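# Unplug the clipped cord from the power strip

## Task

Pull out the plug whose cord is held by the wire clip on the power strip, and move the plug so it is no longer in the wire clip. When finished, neither gripper may still be holding any other loose object.

## Robot and tools

Robot: two arms in a physics simulation, left_arm and right_arm, each with a two-finger parallel gripper and a wrist camera. Their bases sit at left_arm (+0.016, +0.261, +0.026) m and right_arm (-0.037, -0.345, +0.014) m. A camera stand is fixed behind the arms. A loose object may occasionally get a brief push from outside.

Frames. Reported hand positions, velocities and targets use the scene frame: origin at table-top height halfway between the two nominal bases, +x pointing out over the table, +z up, and left_arm on the +y side. Arm names do not match image left and right. Offsets you send use each arm's own Hand target axes. On a gripper, +z runs along the fingers and the fingers open and close along y. end_effector_position is the point between the pads, about 1 cm behind the tips. Reported poses may be a few cm off, more at long reach.

The row. Every motion command is built from rows of 14 numbers, each in [-1, 1], covering both arms even if only one moves: dx, dy, dz, rx, ry, rz, opening for left_arm, then the same seven for right_arm. The first six numbers are an offset, not a pose. They are measured from that arm's Hand target at the moment the action or move begins, along that Hand target's axes. 1.0 equals 0.6 m of translation or 180 degrees of rotation. rx, ry, rz form a single rotation vector. Opening is absolute, not an offset: +1 is fully open (0.094 m) and -1 is closed. Sending the same offset twice moves the arm twice. Six zeros re-request the current Hand target. A 0 in the opening slot is itself a command (half open), so to keep a gripper as it is, repeat its present opening.

execute_actions(actions, cameras). actions is a list of actions. Each action is a table of at most 15 rows, one per 1/30 s step; a short table repeats its last row to fill 15 steps. All rows of one action count from the same start pose, not from each other. cameras lists camera names, ["all"], or []. When omitted, images come only for an empty actions list. An unknown name voids the call. An empty list also reports the scene number and task.

move(target, speed, blend, opening_speed, grip_force, blocking, cameras). This drives each gripper in a straight line toward its target. target is one 14-number row or a list of up to 15 rows. Every row in the list is an offset from the same starting Hand targets. speed is the top path speed in m/s, from 0.002 to 2.9 (default 0.25); turning is capped at twice that in rad/s. You can give one value or one per target. blend, in m, rounds corners between listed targets; 0 stops at each. opening_speed is how fast the commanded opening changes, in units per second on the -1 to +1 scale, at least 0.2. grip_force is the pad force limit in newtons, 10 to 50, one value or one per arm. It persists until changed, and lower values close slowly. blocking=false returns after about 0.5 s while the move continues. A move stops after 10 s of path. Paths do not avoid obstacles or the other arm. The result adds a move: line giving the ending (done, off_target, moving, held, fault) and any limits (limits=paced means a clipped pose, limits=held means withheld steps). An arm not named there is done, meaning within 10 mm and 2 degrees of its pose. Neither done nor off_target tells you whether contact happened.

wait(seconds) runs the scene 0 to 10 s with commands held. stop() brakes a running move. zoom_image(camera, region) enlarges part of the newest image from cam_high, cam_low, cam_left_wrist or cam_right_wrist. region is [x0, y0, x1, y1] in pixels, top-left origin, at most 504 wide and tall. read_manual(section) returns only licence text. finished_scene(scene) ends the current scene irreversibly. Call it only when the plug is out, free of the clip, and stays so without the robot.

Cameras: cam_high and cam_low are 896x504, and the wrist cameras are 672x504 fisheye.

Reading results. Hand target is your last commanded pose after clipping; the next offsets start from it. The gripper often rests a few cm short because of friction or weight. Another command, even all zeros, asks for the target again; if the gap remains, send it as an offset. Each step, the commanded orientation is clipped to within 40 degrees of the measured one. grip_measured uses the same scale as opening and reads slightly wide when empty. On a held hard part it reads a bit under the part's width. Joint velocities within noise means the arm is still. Torques include gravity and are noisy. Tool commands shows current gripper commands.

Avoid these. Do not let anything fall off the table or leave it there. Do not drop or release moving parts. Avoid fast collisions, hard pushes into fixed things, and contact between the two arms, including closing one gripper on the other's fingers. Do not strain a wrist camera cable. Do not route paths close to an arm's own base, which can flip its shoulder posture. A blocked arm keeps pushing until you command it back. Stretched, loaded or stalled arms heat up: MOTOR HOT appears at 75 °C, at 90 °C the arm folds and idles, and at 100 °C it goes limp. Release by commanding an opening well above grip_measured.

Each tool is called after "Emit:" as a command line: name --argument value for each argument, lists and objects as JSON in quotes; but a table of rows of numbers goes row by row, as --pt "numbers of a row", without its own name.

## Session

Emit:
execute_actions --actions '[]'

Scene clock: 0.00 s.
left_arm: end_effector_position=(+0.2384, +0.1333, +0.2729) grip_measured=+1.000 end_effector_quat_wxyz=(+0.413, +0.082, +0.892, -0.162) | right_arm: end_effector_position=(+0.2548, -0.3766, +0.2317) grip_measured=+1.000 end_effector_quat_wxyz=(+0.382, +0.048, +0.923, +0.024)
Joint positions: left_arm=[-0.601 0.748 0.92 -0.827 -0.106 -0.363 0.094] | right_arm=[-0.151 0.981 0.973 -0.788 -0.15 -0.037 0.094]
Joint velocities: within noise
Joint torques (N m): no reading
Heat: left arm: 32 °C; right arm: 36 °C.
Hand target: left_arm +0.2401, +0.1329, +0.2826; +0.427, +0.081, +0.885, -0.167 | right_arm +0.2543, -0.3761, +0.2357; +0.386, +0.047, +0.921, +0.024
Tool commands: left_gripper/opening=+1.0 right_gripper/opening=+1.0

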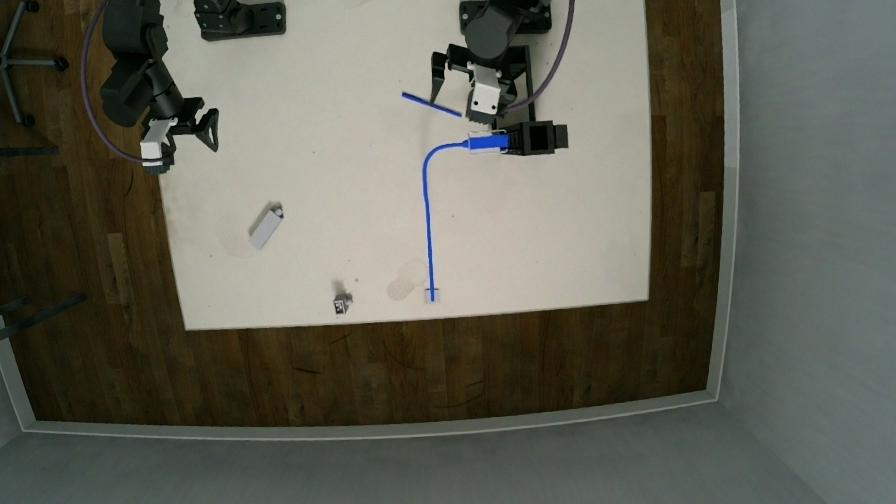

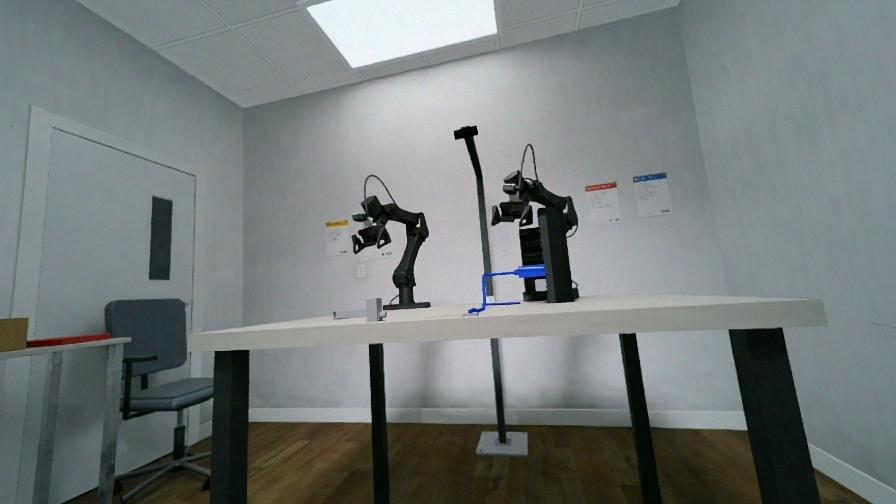

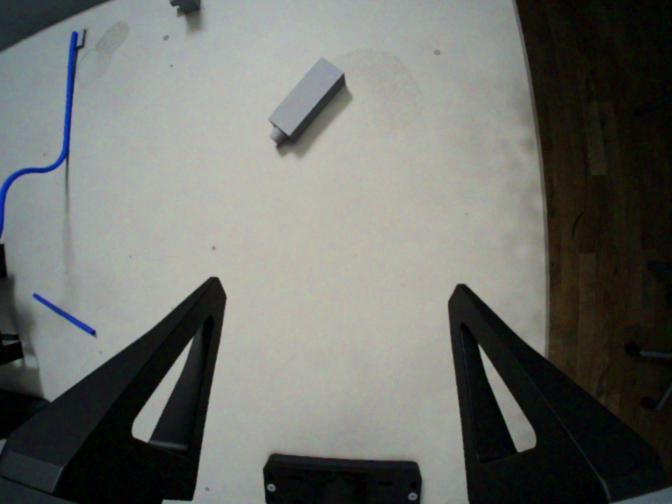

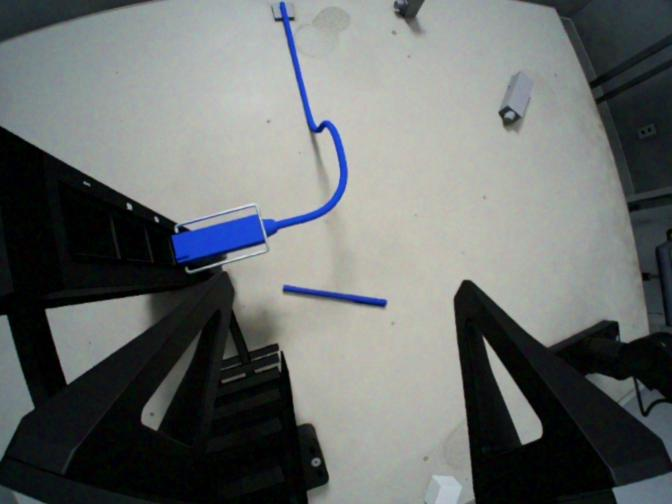

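Emit:
zoom_image --camera "cam_right_wrist" --region '[0, 120, 400, 420]'

Emit:
zoom_image --camera "cam_high" --region '[380, 0, 640, 180]'

Emit:
zoom_image --camera "cam_low" --region '[440, 180, 640, 330]'

Scaled by 1.260 from the camera's 672x504 image, which has a finer 960x720 frame.

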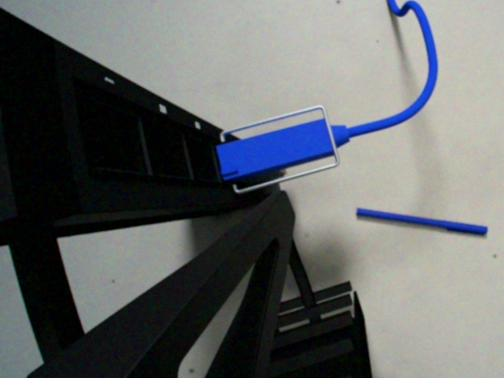

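Scaled by 1.938 from the camera's 896x504 image, which has a finer 1280x720 frame.

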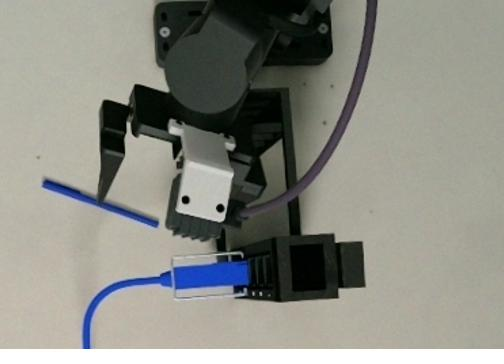

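Scaled by 2.520 from the camera's 896x504 image, which has a finer 1280x720 frame.

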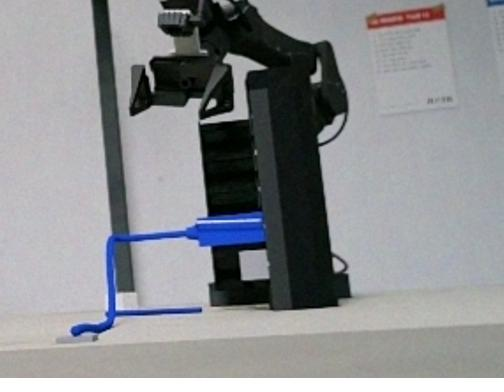

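Emit:
move --target '[-0.0652, -0.08, -0.028, 0, 0, 0, 1, 0, 0, 0, 0, 0, 0, 1]' --speed 0.15 --cameras '["all"]'

Scene clock: 72.13 s.
left_arm: end_effector_position=(+0.2361, +0.0943, +0.3184) grip_measured=+1.000 end_effector_quat_wxyz=(+0.410, +0.090, +0.893, -0.160) | right_arm: end_effector_position=(+0.2548, -0.3766, +0.2317) grip_measured=+1.000 end_effector_quat_wxyz=(+0.382, +0.048, +0.923, +0.024)
Joint positions: left_arm=[-0.837 0.925 1.174 -0.941 -0.284 -0.5 0.094] | right_arm=[-0.151 0.981 0.973 -0.788 -0.15 -0.037 0.094]
Joint torques (N m): left_arm=[-0.61 -0.9 8.23 2.09 -0.33 -0.11] | right_arm=[-0.24 -2.24 10 1.82 -0.11 -0.02]
Heat: left arm: 39 °C; right arm: 43 °C.
Hand target: left_arm +0.2386, +0.0944, +0.3338; +0.427, +0.081, +0.885, -0.167 | right_arm +0.2543, -0.3761, +0.2357; +0.386, +0.047, +0.921, +0.024
Off the commanded pose: left_arm 0.016 m, 3 deg | right_arm 0.004 m, 1 deg.
move: off_target (left_arm)

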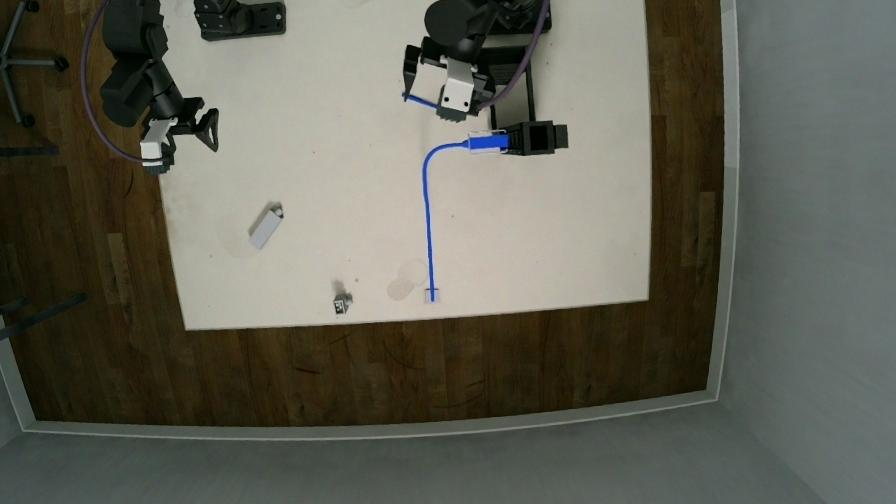

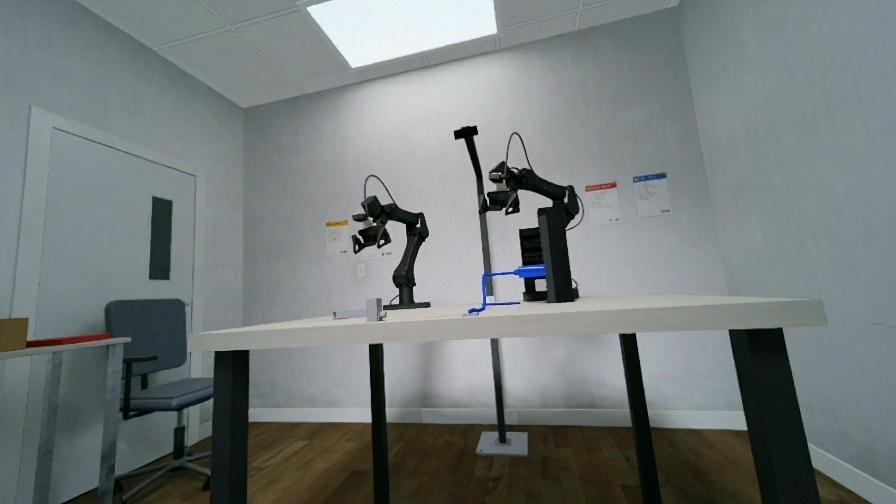

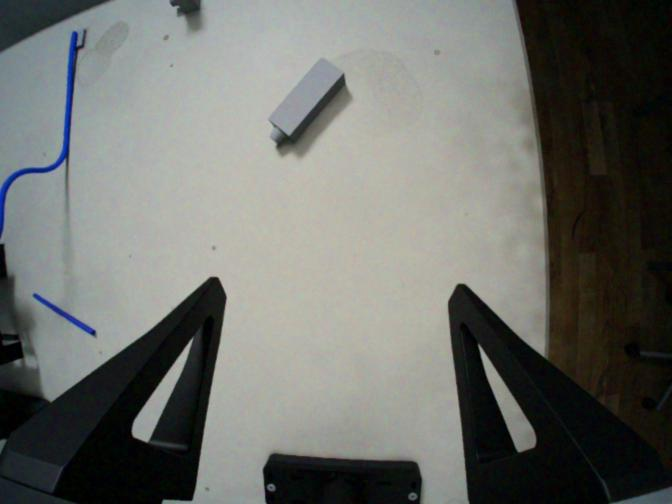

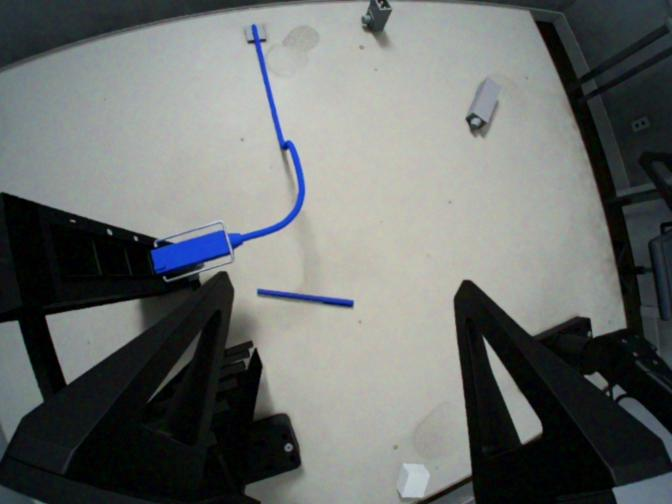

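Emit:
zoom_image --camera "cam_high" --region '[400, 0, 600, 170]'

Emit:
zoom_image --camera "cam_low" --region '[460, 120, 620, 320]'

Emit:
zoom_image --camera "cam_right_wrist" --region '[0, 180, 300, 500]'

Scaled by 2.520 from the camera's 896x504 image, which has a finer 1280x720 frame.

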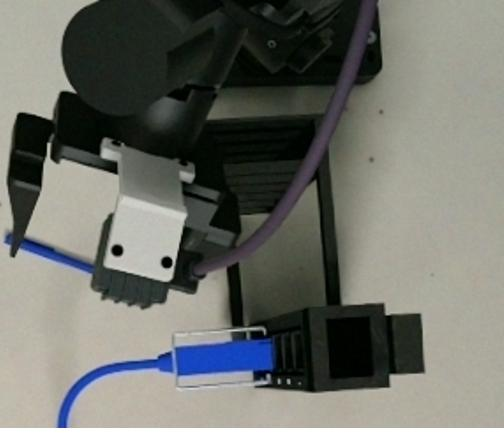

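Scaled by 2.520 from the camera's 896x504 image, which has a finer 1280x720 frame.

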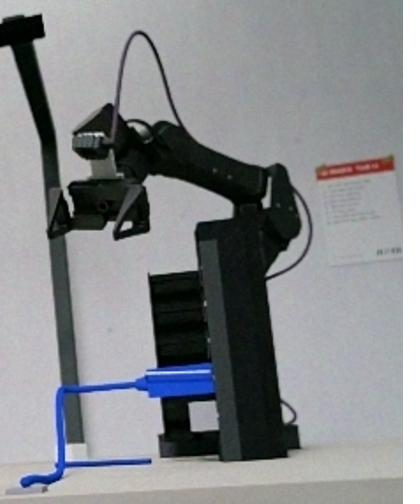

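Scaled by 1.575 from the camera's 672x504 image, which has a finer 960x720 frame.

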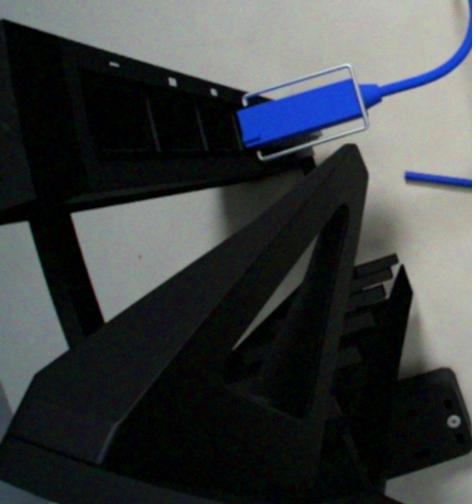

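Emit:
move --pt "-0.104 0.047 -0.108 0 0 0 1 0 0 0 0 0 0 1" --pt "-0.104 0.047 -0.108 0 0 0 1 0.075 0.521 0.124 -0.520 -0.242 -0.1457 1" --speed 0.2 --cameras '["all"]'

Scene clock: 147.13 s.
left_arm: end_effector_position=(+0.2385, +0.1432, +0.4021) grip_measured=+1.000 end_effector_quat_wxyz=(+0.412, +0.078, +0.893, -0.162) | right_arm: end_effector_position=(+0.2972, -0.0629, +0.1634) grip_measured=+1.000 end_effector_quat_wxyz=(+0.493, -0.439, +0.527, +0.535)
Joint positions: left_arm=[-0.529 1.019 1.604 -1.239 -0.052 -0.327 0.094] | right_arm=[0.354 2.085 0.778 1.474 -1.215 0.289 0.094]
Joint torques (N m): left_arm=[0.47 -0.64 6.91 2.11 0.03 0.14] | right_arm=[0.43 -8.08 8.2 2.8 -0.06 -0.15]
Heat: left arm: 38 °C; right arm: 43 °C.
Hand target: left_arm +0.2382, +0.1442, +0.4140; +0.427, +0.081, +0.885, -0.167 | right_arm +0.2974, -0.0599, +0.1769; +0.571, -0.417, +0.417, +0.571
Off the commanded pose: left_arm 0.012 m, 2 deg | right_arm 0.014 m, 16 deg.
joint sent to its limit (right arm) — joint 4 (wrist pitch), upper limit. The joint targets are off in orientation, not in position.
move: off_target (left_arm, right_arm)

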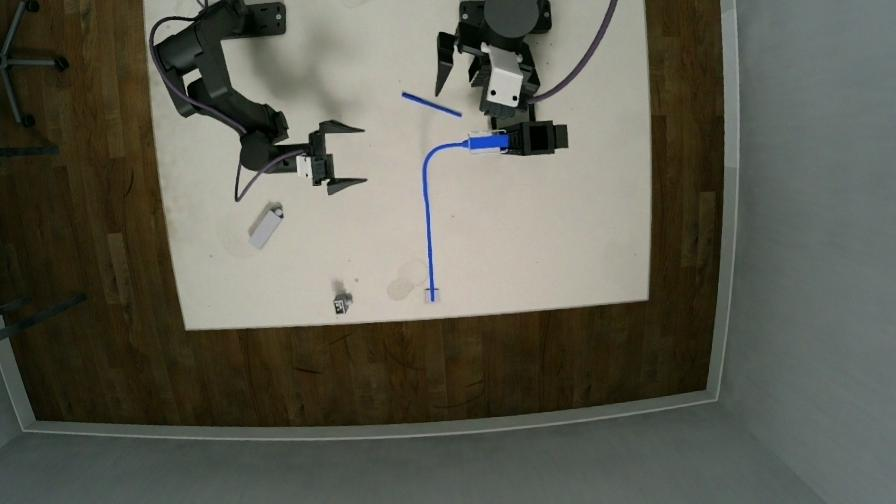

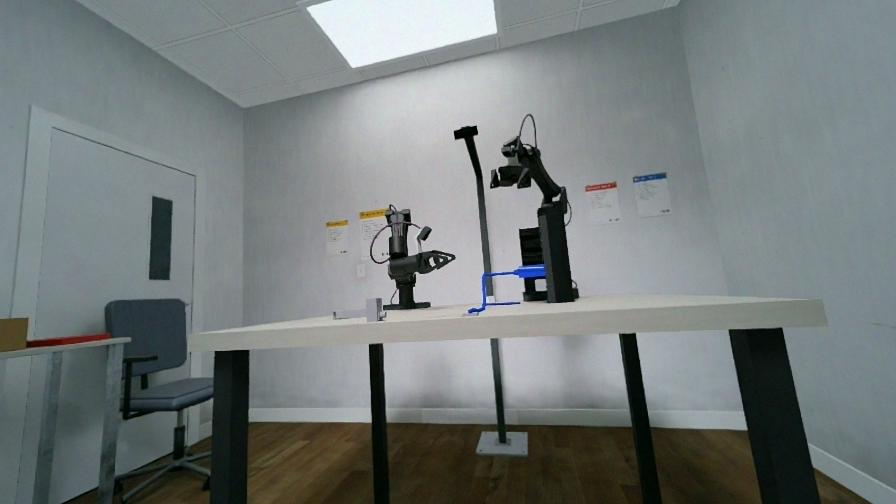

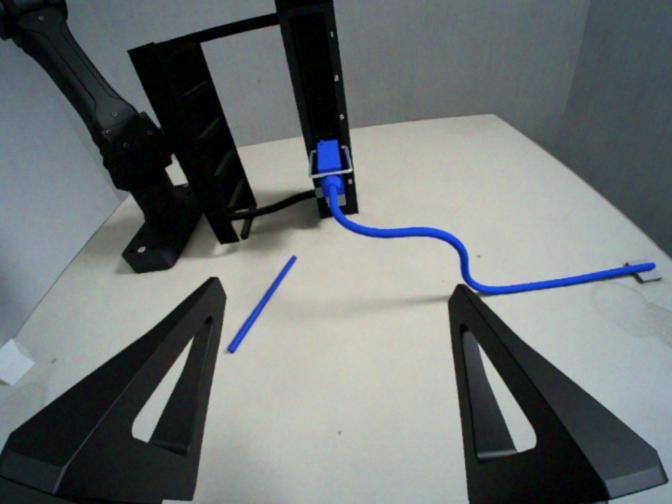

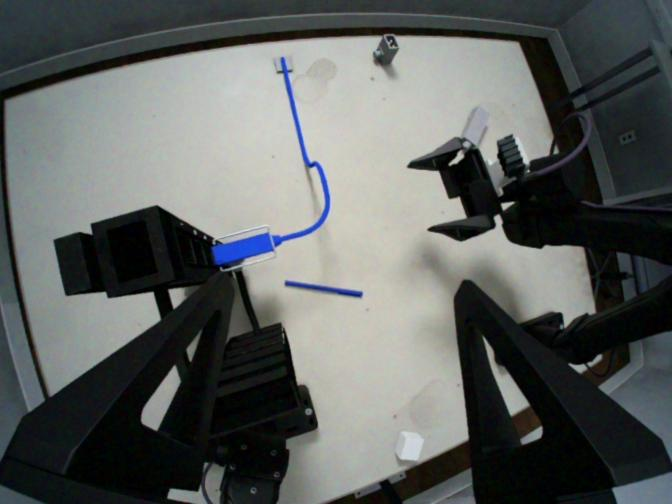

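Emit:
zoom_image --camera "cam_left_wrist" --region '[270, 80, 400, 240]'

Emit:
zoom_image --camera "cam_right_wrist" --region '[180, 200, 320, 300]'

Scaled by 3.150 from the camera's 672x504 image, which has a finer 960x720 frame.

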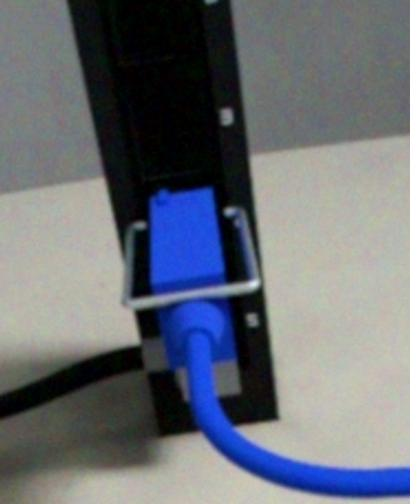

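Scaled by 3.600 from the camera's 672x504 image, which has a finer 960x720 frame.

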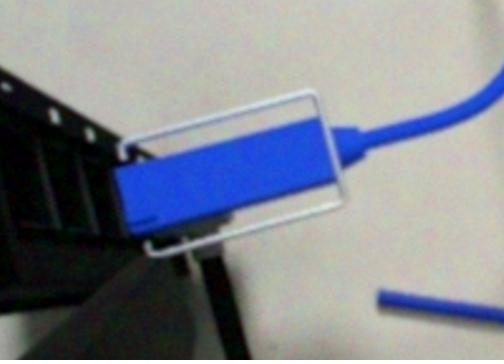

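Emit:
move --target '[0, 0, 0, 0, 0, 0, 1, 0.115, 0.053, 0.103, 0, 0.098, 0, -1]' --speed 0.2 --cameras '["cam_left_wrist","cam_high"]'

Emit:
zoom_image --camera "cam_left_wrist" --region '[280, 60, 480, 220]'

Scene clock: 201.67 s.
left_arm: end_effector_position=(+0.2385, +0.1432, +0.4021) grip_measured=+1.000 end_effector_quat_wxyz=(+0.412, +0.078, +0.893, -0.162) | right_arm: end_effector_position=(+0.2605, +0.0162, +0.1307) grip_measured=-0.985 end_effector_quat_wxyz=(+0.495, -0.497, +0.502, +0.506)
Joint positions: left_arm=[-0.529 1.019 1.604 -1.239 -0.052 -0.327 0.094] | right_arm=[0.594 2.144 0.809 1.339 -1.035 0.02 0.001]
Joint torques (N m): left_arm=[0.46 -0.65 6.9 2.11 0.03 0.15] | right_arm=[-0.1 -8.85 8.47 1.75 0 -0.16]
Heat: left arm: 37 °C; right arm: 44 °C.
Hand target: left_arm +0.2382, +0.1442, +0.4140; +0.427, +0.081, +0.885, -0.167 | right_arm +0.2655, +0.0199, +0.1300; +0.500, -0.500, +0.499, +0.501
Off the commanded pose: left_arm 0.012 m, 2 deg | right_arm 0.006 m, 1 deg.
move: off_target (left_arm)
Images, in order (width x height): cam_high 896x504, cam_left_wrist 672x504.

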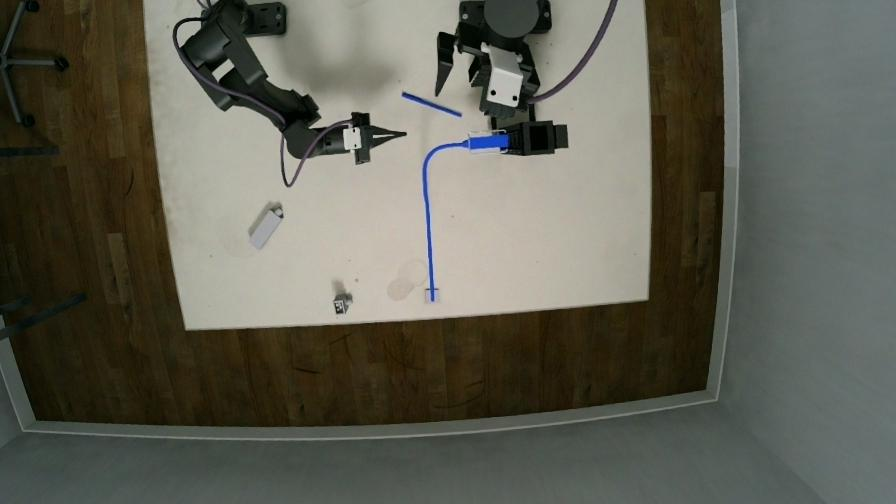

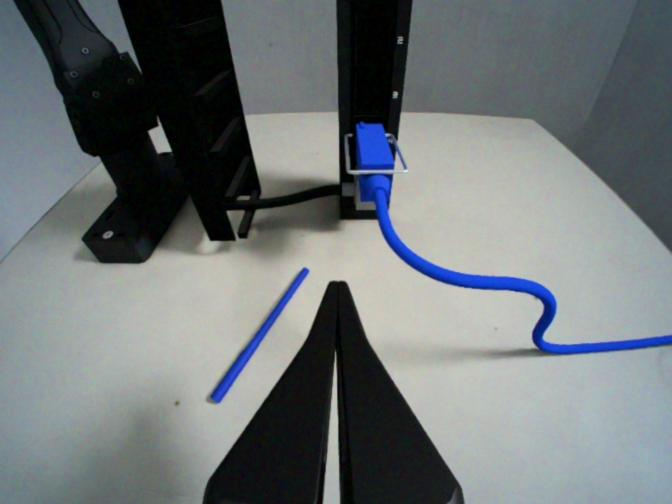

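Scaled by 2.520 from the camera's 672x504 image, which has a finer 960x720 frame.

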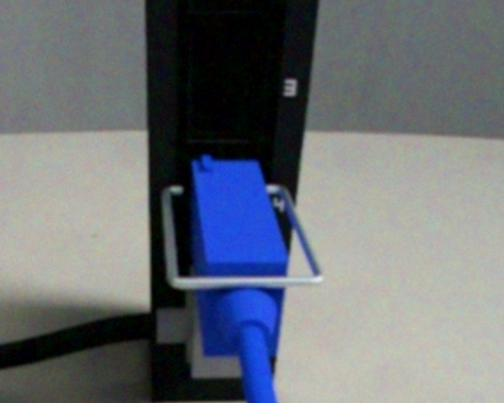

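Emit:
move --target '[0, 0, 0, 0, 0, 0, 1, 0.07, -0.0142, 0.140, 0, 0, 0, -1]' --speed 0.15 --cameras '["cam_left_wrist","cam_low"]'

Emit:
zoom_image --camera "cam_left_wrist" --region '[280, 100, 480, 300]'

Scene clock: 232.30 s.
left_arm: end_effector_position=(+0.2385, +0.1432, +0.4021) grip_measured=+1.000 end_effector_quat_wxyz=(+0.412, +0.078, +0.893, -0.162) | right_arm: end_effector_position=(+0.2708, +0.0995, +0.0923) grip_measured=-0.985 end_effector_quat_wxyz=(+0.498, -0.497, +0.500, +0.505)
Joint positions: left_arm=[-0.529 1.019 1.604 -1.239 -0.052 -0.327 0.094] | right_arm=[0.758 2.396 1.09 1.314 -0.87 0.017 0.001]
Joint torques (N m): left_arm=[0.44 -0.65 6.9 2.11 0.02 0.14] | right_arm=[0.09 -10.4 8.79 1.83 0.04 -0.13]
Heat: left arm: 37 °C; right arm: 41 °C.
Hand target: left_arm +0.2382, +0.1442, +0.4140; +0.427, +0.081, +0.885, -0.167 | right_arm +0.2742, +0.1039, +0.0882; +0.500, -0.500, +0.499, +0.500
Off the commanded pose: left_arm 0.012 m, 2 deg | right_arm 0.007 m, 1 deg.
move: off_target (left_arm)
Images, in order (width x height): cam_low 896x504, cam_left_wrist 672x504.

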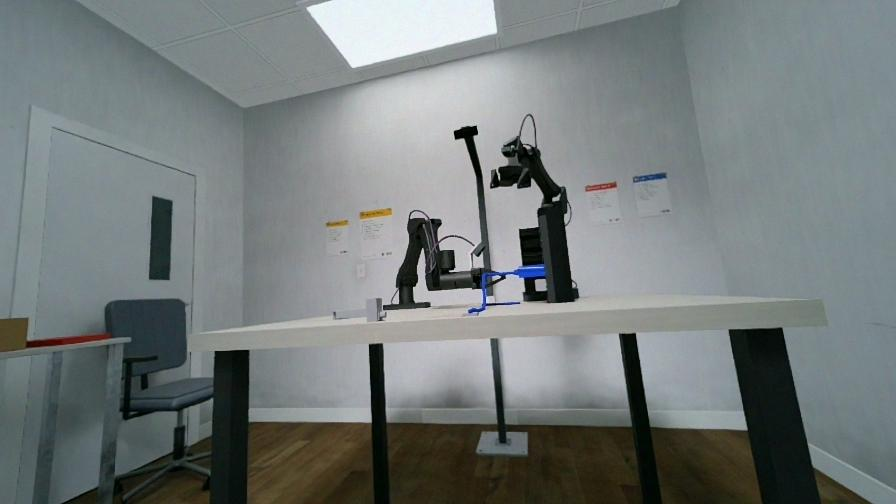

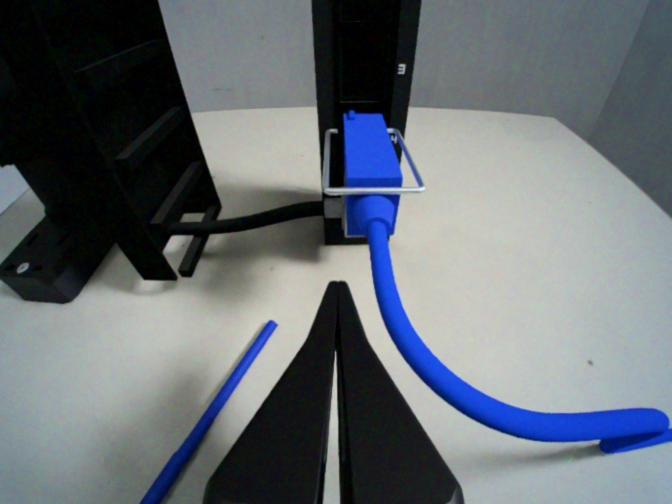

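Scaled by 2.520 from the camera's 672x504 image, which has a finer 960x720 frame.

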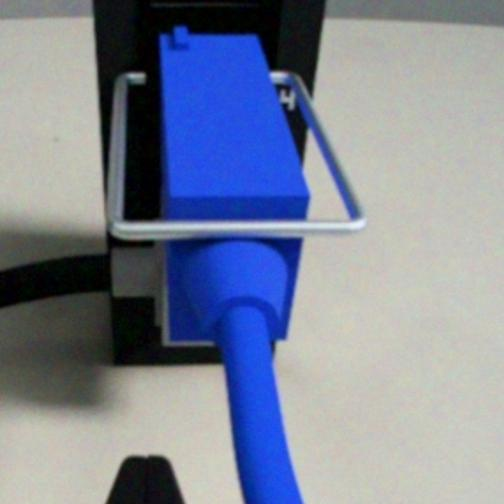

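Emit:
move --target '[0, 0, 0, 0, 0, 0, 1, 0.002, 0.0095, 0.0768, 0, 0, 0, -1]' --speed 0.08 --cameras '["cam_left_wrist","cam_low"]'

Emit:
zoom_image --camera "cam_left_wrist" --region '[280, 130, 480, 330]'

Scene clock: 248.10 s.
left_arm: end_effector_position=(+0.2385, +0.1432, +0.4021) grip_measured=+1.000 end_effector_quat_wxyz=(+0.412, +0.078, +0.893, -0.162) | right_arm: end_effector_position=(+0.2658, +0.1439, +0.0955) grip_measured=-0.985 end_effector_quat_wxyz=(+0.503, -0.498, +0.494, +0.505)
Joint positions: left_arm=[-0.529 1.019 1.604 -1.239 -0.052 -0.327 0.094] | right_arm=[0.843 2.448 1.225 1.246 -0.787 0.014 0.001]
Joint torques (N m): left_arm=[0.49 -0.64 6.9 2.11 0.03 0.14] | right_arm=[0.18 -10.89 9.58 1.78 0.11 -0.15]
Heat: left arm: 37 °C; right arm: 41 °C.
Hand target: left_arm +0.2382, +0.1442, +0.4140; +0.427, +0.081, +0.885, -0.167 | right_arm +0.2683, +0.1500, +0.0869; +0.500, -0.500, +0.499, +0.500
Off the commanded pose: left_arm 0.012 m, 2 deg | right_arm 0.011 m, 1 deg.
move: off_target (left_arm, right_arm)
Images, in order (width x height): cam_low 896x504, cam_left_wrist 672x504.

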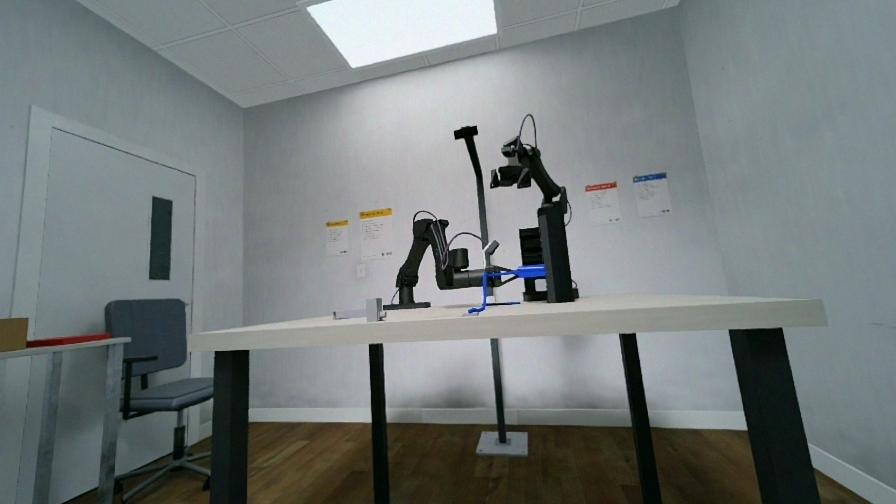

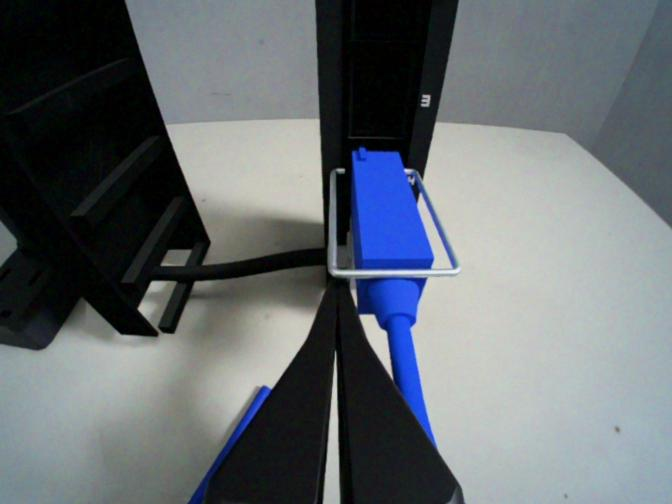

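Scaled by 2.520 from the camera's 672x504 image, which has a finer 960x720 frame.

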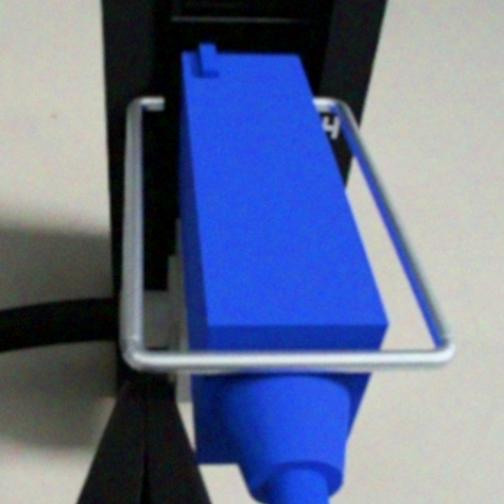

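Emit:
move --pt "0 0 0 0 0 0 1 -0.065 0 0.0067 0 0 0 -1" --pt "0 0 0 0 0 0 1 -0.107 0 0.028 0 0 0 -1" --speed 0.06 --blend 0.01 --cameras '["cam_left_wrist","cam_low"]'

Emit:
zoom_image --camera "cam_left_wrist" --region '[280, 130, 480, 330]'

Scene clock: 258.90 s.
left_arm: end_effector_position=(+0.2385, +0.1432, +0.4021) grip_measured=+1.000 end_effector_quat_wxyz=(+0.412, +0.078, +0.893, -0.162) | right_arm: end_effector_position=(+0.2629, +0.1510, +0.1009) grip_measured=-0.985 end_effector_quat_wxyz=(-0.452, +0.497, -0.546, -0.502)
Joint positions: left_arm=[-0.529 1.019 1.604 -1.239 -0.052 -0.327 0.094] | right_arm=[0.86 2.352 1.234 0.994 -0.765 0.013 0.001]
Joint torques (N m): left_arm=[0.47 -0.64 6.9 2.11 0.02 0.14] | right_arm=[1.09 -16.87 12.68 2.39 0.08 -0.1]
Heat: left arm: 37 °C; right arm: 42 °C.
Hand target: left_arm +0.2382, +0.1442, +0.4140; +0.427, +0.081, +0.885, -0.167 | right_arm +0.2684, +0.1667, +0.1511; +0.500, -0.500, +0.499, +0.500
Off the commanded pose: left_arm 0.012 m, 2 deg | right_arm 0.053 m, 8 deg.
move: off_target (left_arm, right_arm)
Images, in order (width x height): cam_low 896x504, cam_left_wrist 672x504.

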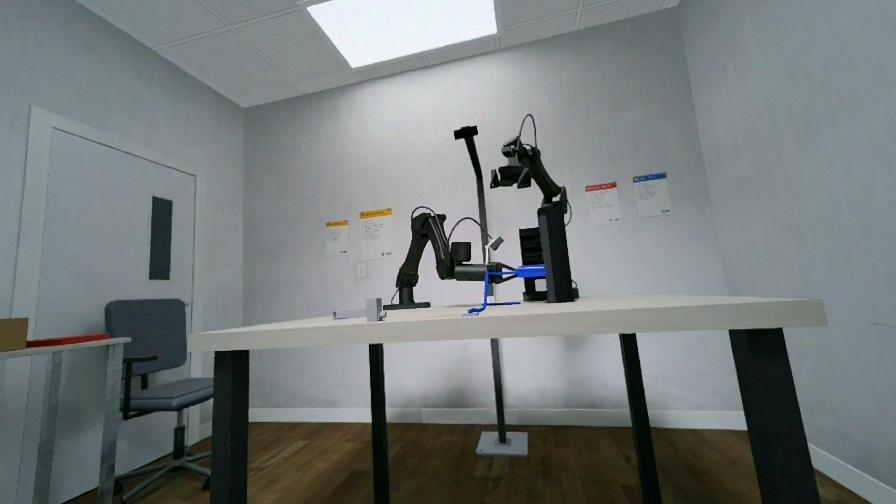

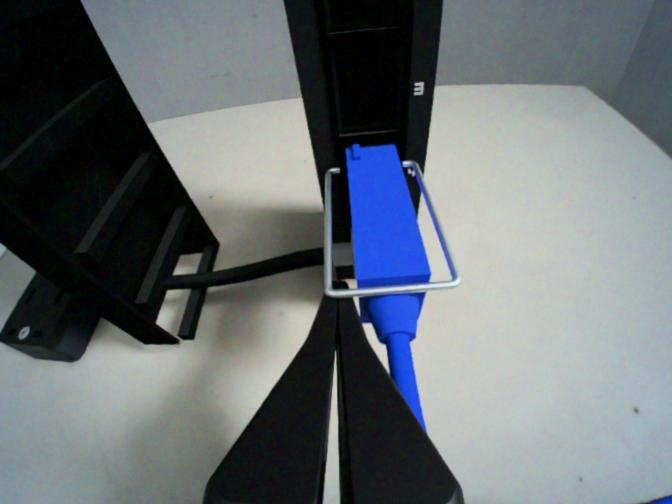

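Scaled by 2.520 from the camera's 672x504 image, which has a finer 960x720 frame.

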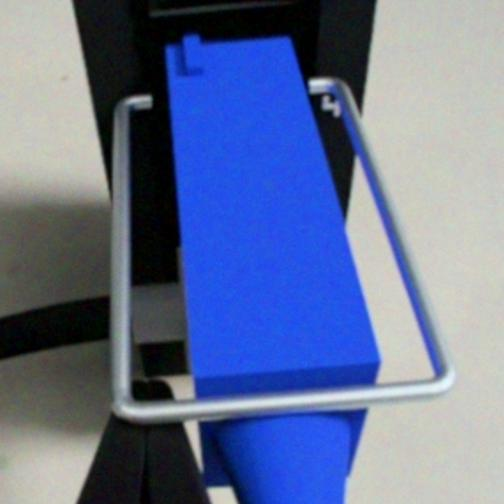

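Emit:
zoom_image --camera "cam_left_wrist" --region '[310, 140, 440, 230]'

Emit:
zoom_image --camera "cam_left_wrist" --region '[310, 230, 470, 350]'

Emit:
zoom_image --camera "cam_low" --region '[480, 240, 600, 310]'

Scaled by 3.877 from the camera's 672x504 image, which has a finer 960x720 frame.

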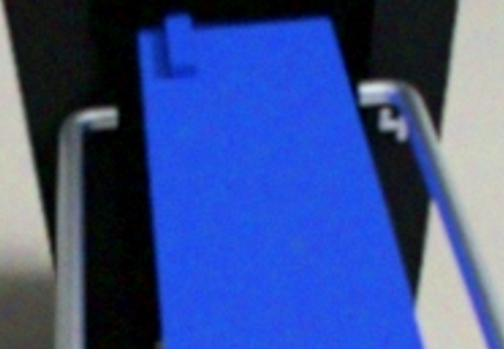

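Scaled by 3.150 from the camera's 672x504 image, which has a finer 960x720 frame.

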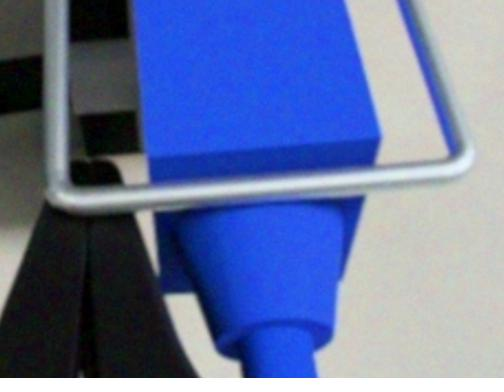

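Scaled by 4.200 from the camera's 896x504 image, which has a finer 1280x720 frame.

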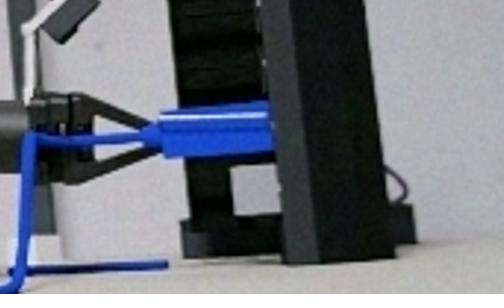

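Emit:
wait --seconds 0.5 --cameras '["cam_left_wrist"]'

Scene clock: 308.07 s.
left_arm: end_effector_position=(+0.2384, +0.1433, +0.4020) grip_measured=+1.000 end_effector_quat_wxyz=(+0.412, +0.078, +0.893, -0.162) | right_arm: end_effector_position=(+0.2629, +0.1510, +0.1009) grip_measured=-0.985 end_effector_quat_wxyz=(-0.451, +0.497, -0.546, -0.502)
Joint positions: left_arm=[-0.529 1.019 1.604 -1.239 -0.052 -0.327 0.094] | right_arm=[0.86 2.352 1.234 0.994 -0.765 0.013 0.001]
Joint velocities: left_arm=[-0.002 0.002 0.007 0.066 -0.051 -0.183 0] | right_arm=[within noise]
Joint torques (N m): left_arm=[0.46 -0.65 6.91 2.11 0.02 0.14] | right_arm=[0.95 -16.92 12.74 2.4 0.11 -0.11]
Heat: left arm: 37 °C; right arm: 52 °C.
Hand target: left_arm +0.2382, +0.1442, +0.4139; +0.427, +0.081, +0.885, -0.167 | right_arm +0.2684, +0.1667, +0.1511; +0.500, -0.500, +0.500, +0.500
Tool commands: left_gripper/opening=+1.0 right_gripper/opening=-1.0
Off the commanded pose: left_arm 0.012 m, 2 deg | right_arm 0.053 m, 8 deg.
wait: 0.50 s; at rest from the start
Images, in order (width x height): cam_left_wrist 672x504.

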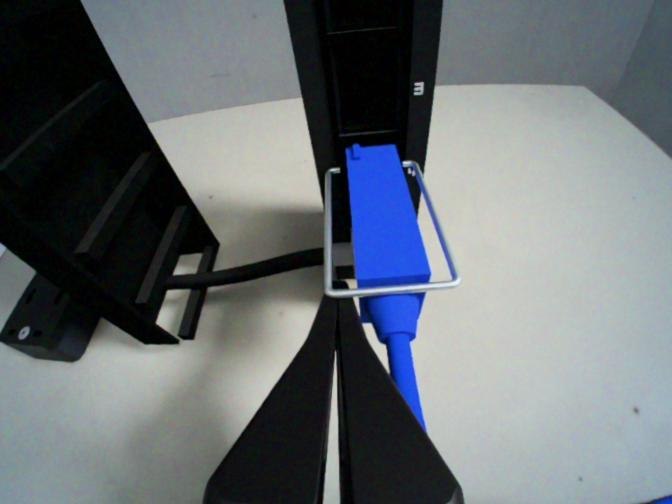

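Emit:
move --target '[0, 0, 0, 0, 0, 0, 1, -0.035, 0, -0.017, 0, 0, 0, -1]' --speed 0.06 --cameras '["cam_left_wrist"]'

Scene clock: 317.37 s.
left_arm: end_effector_position=(+0.2384, +0.1433, +0.4020) grip_measured=+1.000 end_effector_quat_wxyz=(+0.412, +0.078, +0.893, -0.162) | right_arm: end_effector_position=(+0.2636, +0.1512, +0.1388) grip_measured=-0.985 end_effector_quat_wxyz=(-0.469, +0.497, -0.530, -0.502)
Joint positions: left_arm=[-0.529 1.019 1.604 -1.239 -0.052 -0.327 0.094] | right_arm=[0.86 2.27 1.234 0.959 -0.763 0.013 0.001]
Joint torques (N m): left_arm=[0.46 -0.64 6.9 2.12 0.03 0.14] | right_arm=[-0.34 -15.32 11.37 2.16 -0.07 -0.13]
Heat: left arm: 37 °C; right arm: 52 °C.
Hand target: left_arm +0.2382, +0.1442, +0.4139; +0.427, +0.081, +0.885, -0.167 | right_arm +0.2684, +0.1564, +0.1722; +0.500, -0.500, +0.499, +0.500
Off the commanded pose: left_arm 0.012 m, 2 deg | right_arm 0.034 m, 5 deg.
move: off_target (left_arm, right_arm)
Images, in order (width x height): cam_left_wrist 672x504.

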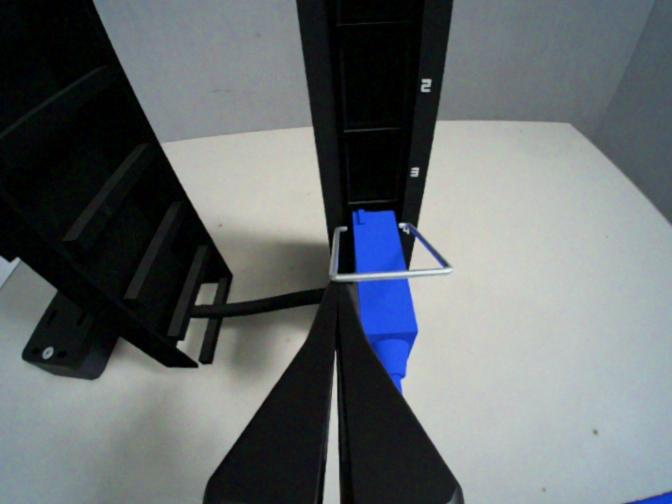

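Emit:
move --target '[0, 0, 0, 0, 0, 0, 1, -0.035, 0, 0.035, 0, 0, 0, -1]' --speed 0.06 --cameras '["cam_left_wrist","cam_low"]'

Emit:
zoom_image --camera "cam_low" --region '[460, 200, 600, 310]'

Scene clock: 324.80 s.
left_arm: end_effector_position=(+0.2384, +0.1433, +0.4020) grip_measured=+1.000 end_effector_quat_wxyz=(+0.412, +0.078, +0.893, -0.162) | right_arm: end_effector_position=(+0.2674, +0.1717, +0.1697) grip_measured=-0.985 end_effector_quat_wxyz=(-0.484, +0.498, -0.514, -0.503)
Joint positions: left_arm=[-0.529 1.019 1.604 -1.239 -0.052 -0.327 0.094] | right_arm=[0.884 2.262 1.339 0.89 -0.742 0.013 0.001]
Joint torques (N m): left_arm=[0.46 -0.68 6.89 2.12 0.03 0.14] | right_arm=[0.62 -15.35 11.54 1.83 0.03 -0.1]
Heat: left arm: 37 °C; right arm: 49 °C.
Hand target: left_arm +0.2382, +0.1442, +0.4139; +0.427, +0.081, +0.885, -0.167 | right_arm +0.2682, +0.1775, +0.1932; +0.500, -0.500, +0.499, +0.501
Off the commanded pose: left_arm 0.012 m, 2 deg | right_arm 0.024 m, 3 deg.
move: off_target (left_arm, right_arm)
Images, in order (width x height): cam_low 896x504, cam_left_wrist 672x504.

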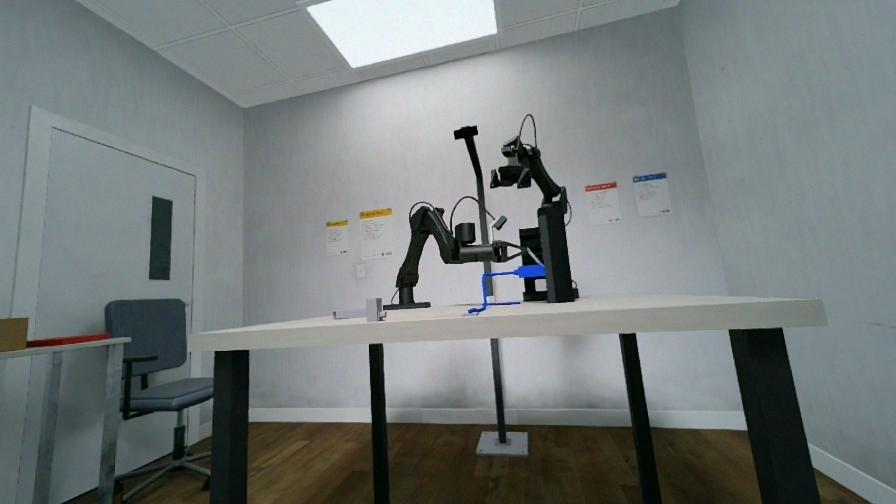

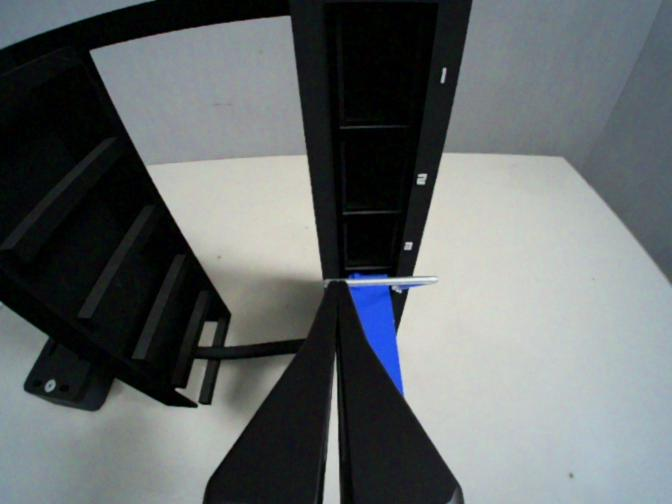

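Scaled by 3.600 from the camera's 896x504 image, which has a finer 1280x720 frame.

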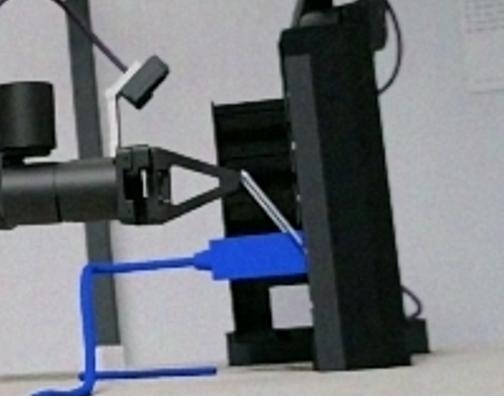

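Emit:
move --target '[0, 0, 0, 0, 0, 0, 1, -0.025, 0, 0.085, 0, 0, 0, -1]' --speed 0.06 --cameras '["cam_left_wrist","cam_low"]'

Emit:
zoom_image --camera "cam_low" --region '[460, 200, 600, 310]'

Scene clock: 338.73 s.
left_arm: end_effector_position=(+0.2384, +0.1433, +0.4020) grip_measured=+1.000 end_effector_quat_wxyz=(+0.412, +0.078, +0.893, -0.162) | right_arm: end_effector_position=(+0.2667, +0.2185, +0.2115) grip_measured=-0.985 end_effector_quat_wxyz=(+0.501, -0.498, +0.495, +0.506)
Joint positions: left_arm=[-0.529 1.019 1.604 -1.239 -0.052 -0.327 0.094] | right_arm=[0.948 2.308 1.574 0.751 -0.683 0.012 0.001]
Joint torques (N m): left_arm=[0.49 -0.65 6.91 2.11 0.03 0.14] | right_arm=[0.83 -11.67 13.5 1.77 0.15 -0.08]
Heat: left arm: 37 °C; right arm: 50 °C.
Hand target: left_arm +0.2382, +0.1442, +0.4139; +0.427, +0.081, +0.885, -0.167 | right_arm +0.2683, +0.2284, +0.2082; +0.500, -0.500, +0.499, +0.500
Off the commanded pose: left_arm 0.012 m, 2 deg | right_arm 0.011 m, 1 deg.
move: off_target (left_arm, right_arm)
Images, in order (width x height): cam_low 896x504, cam_left_wrist 672x504.

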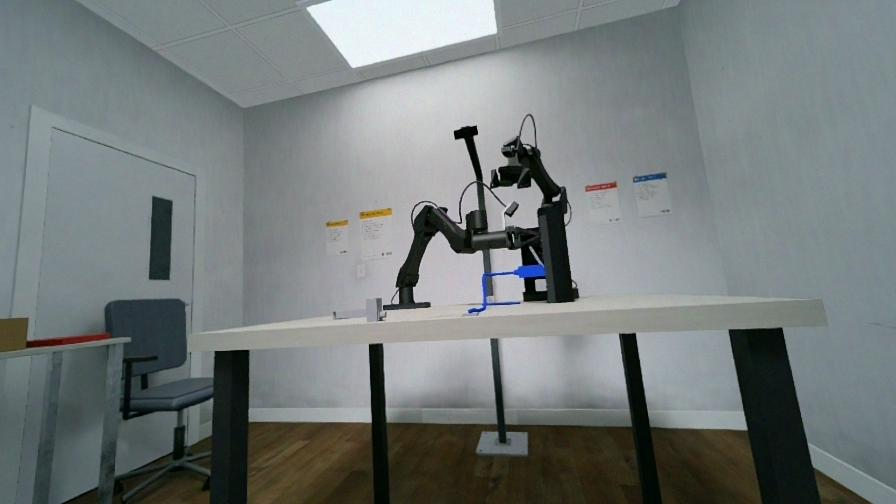

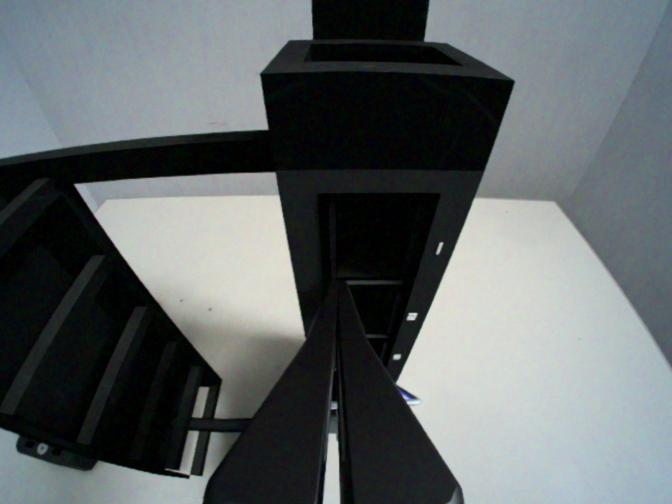

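Scaled by 3.600 from the camera's 896x504 image, which has a finer 1280x720 frame.

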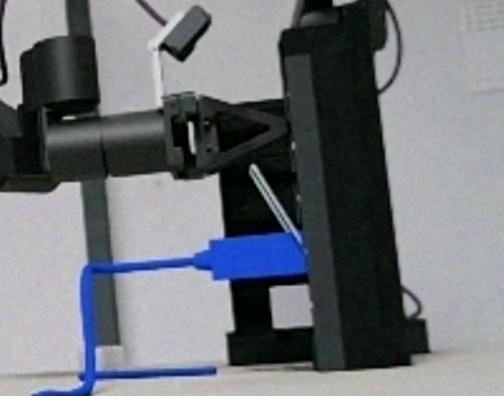

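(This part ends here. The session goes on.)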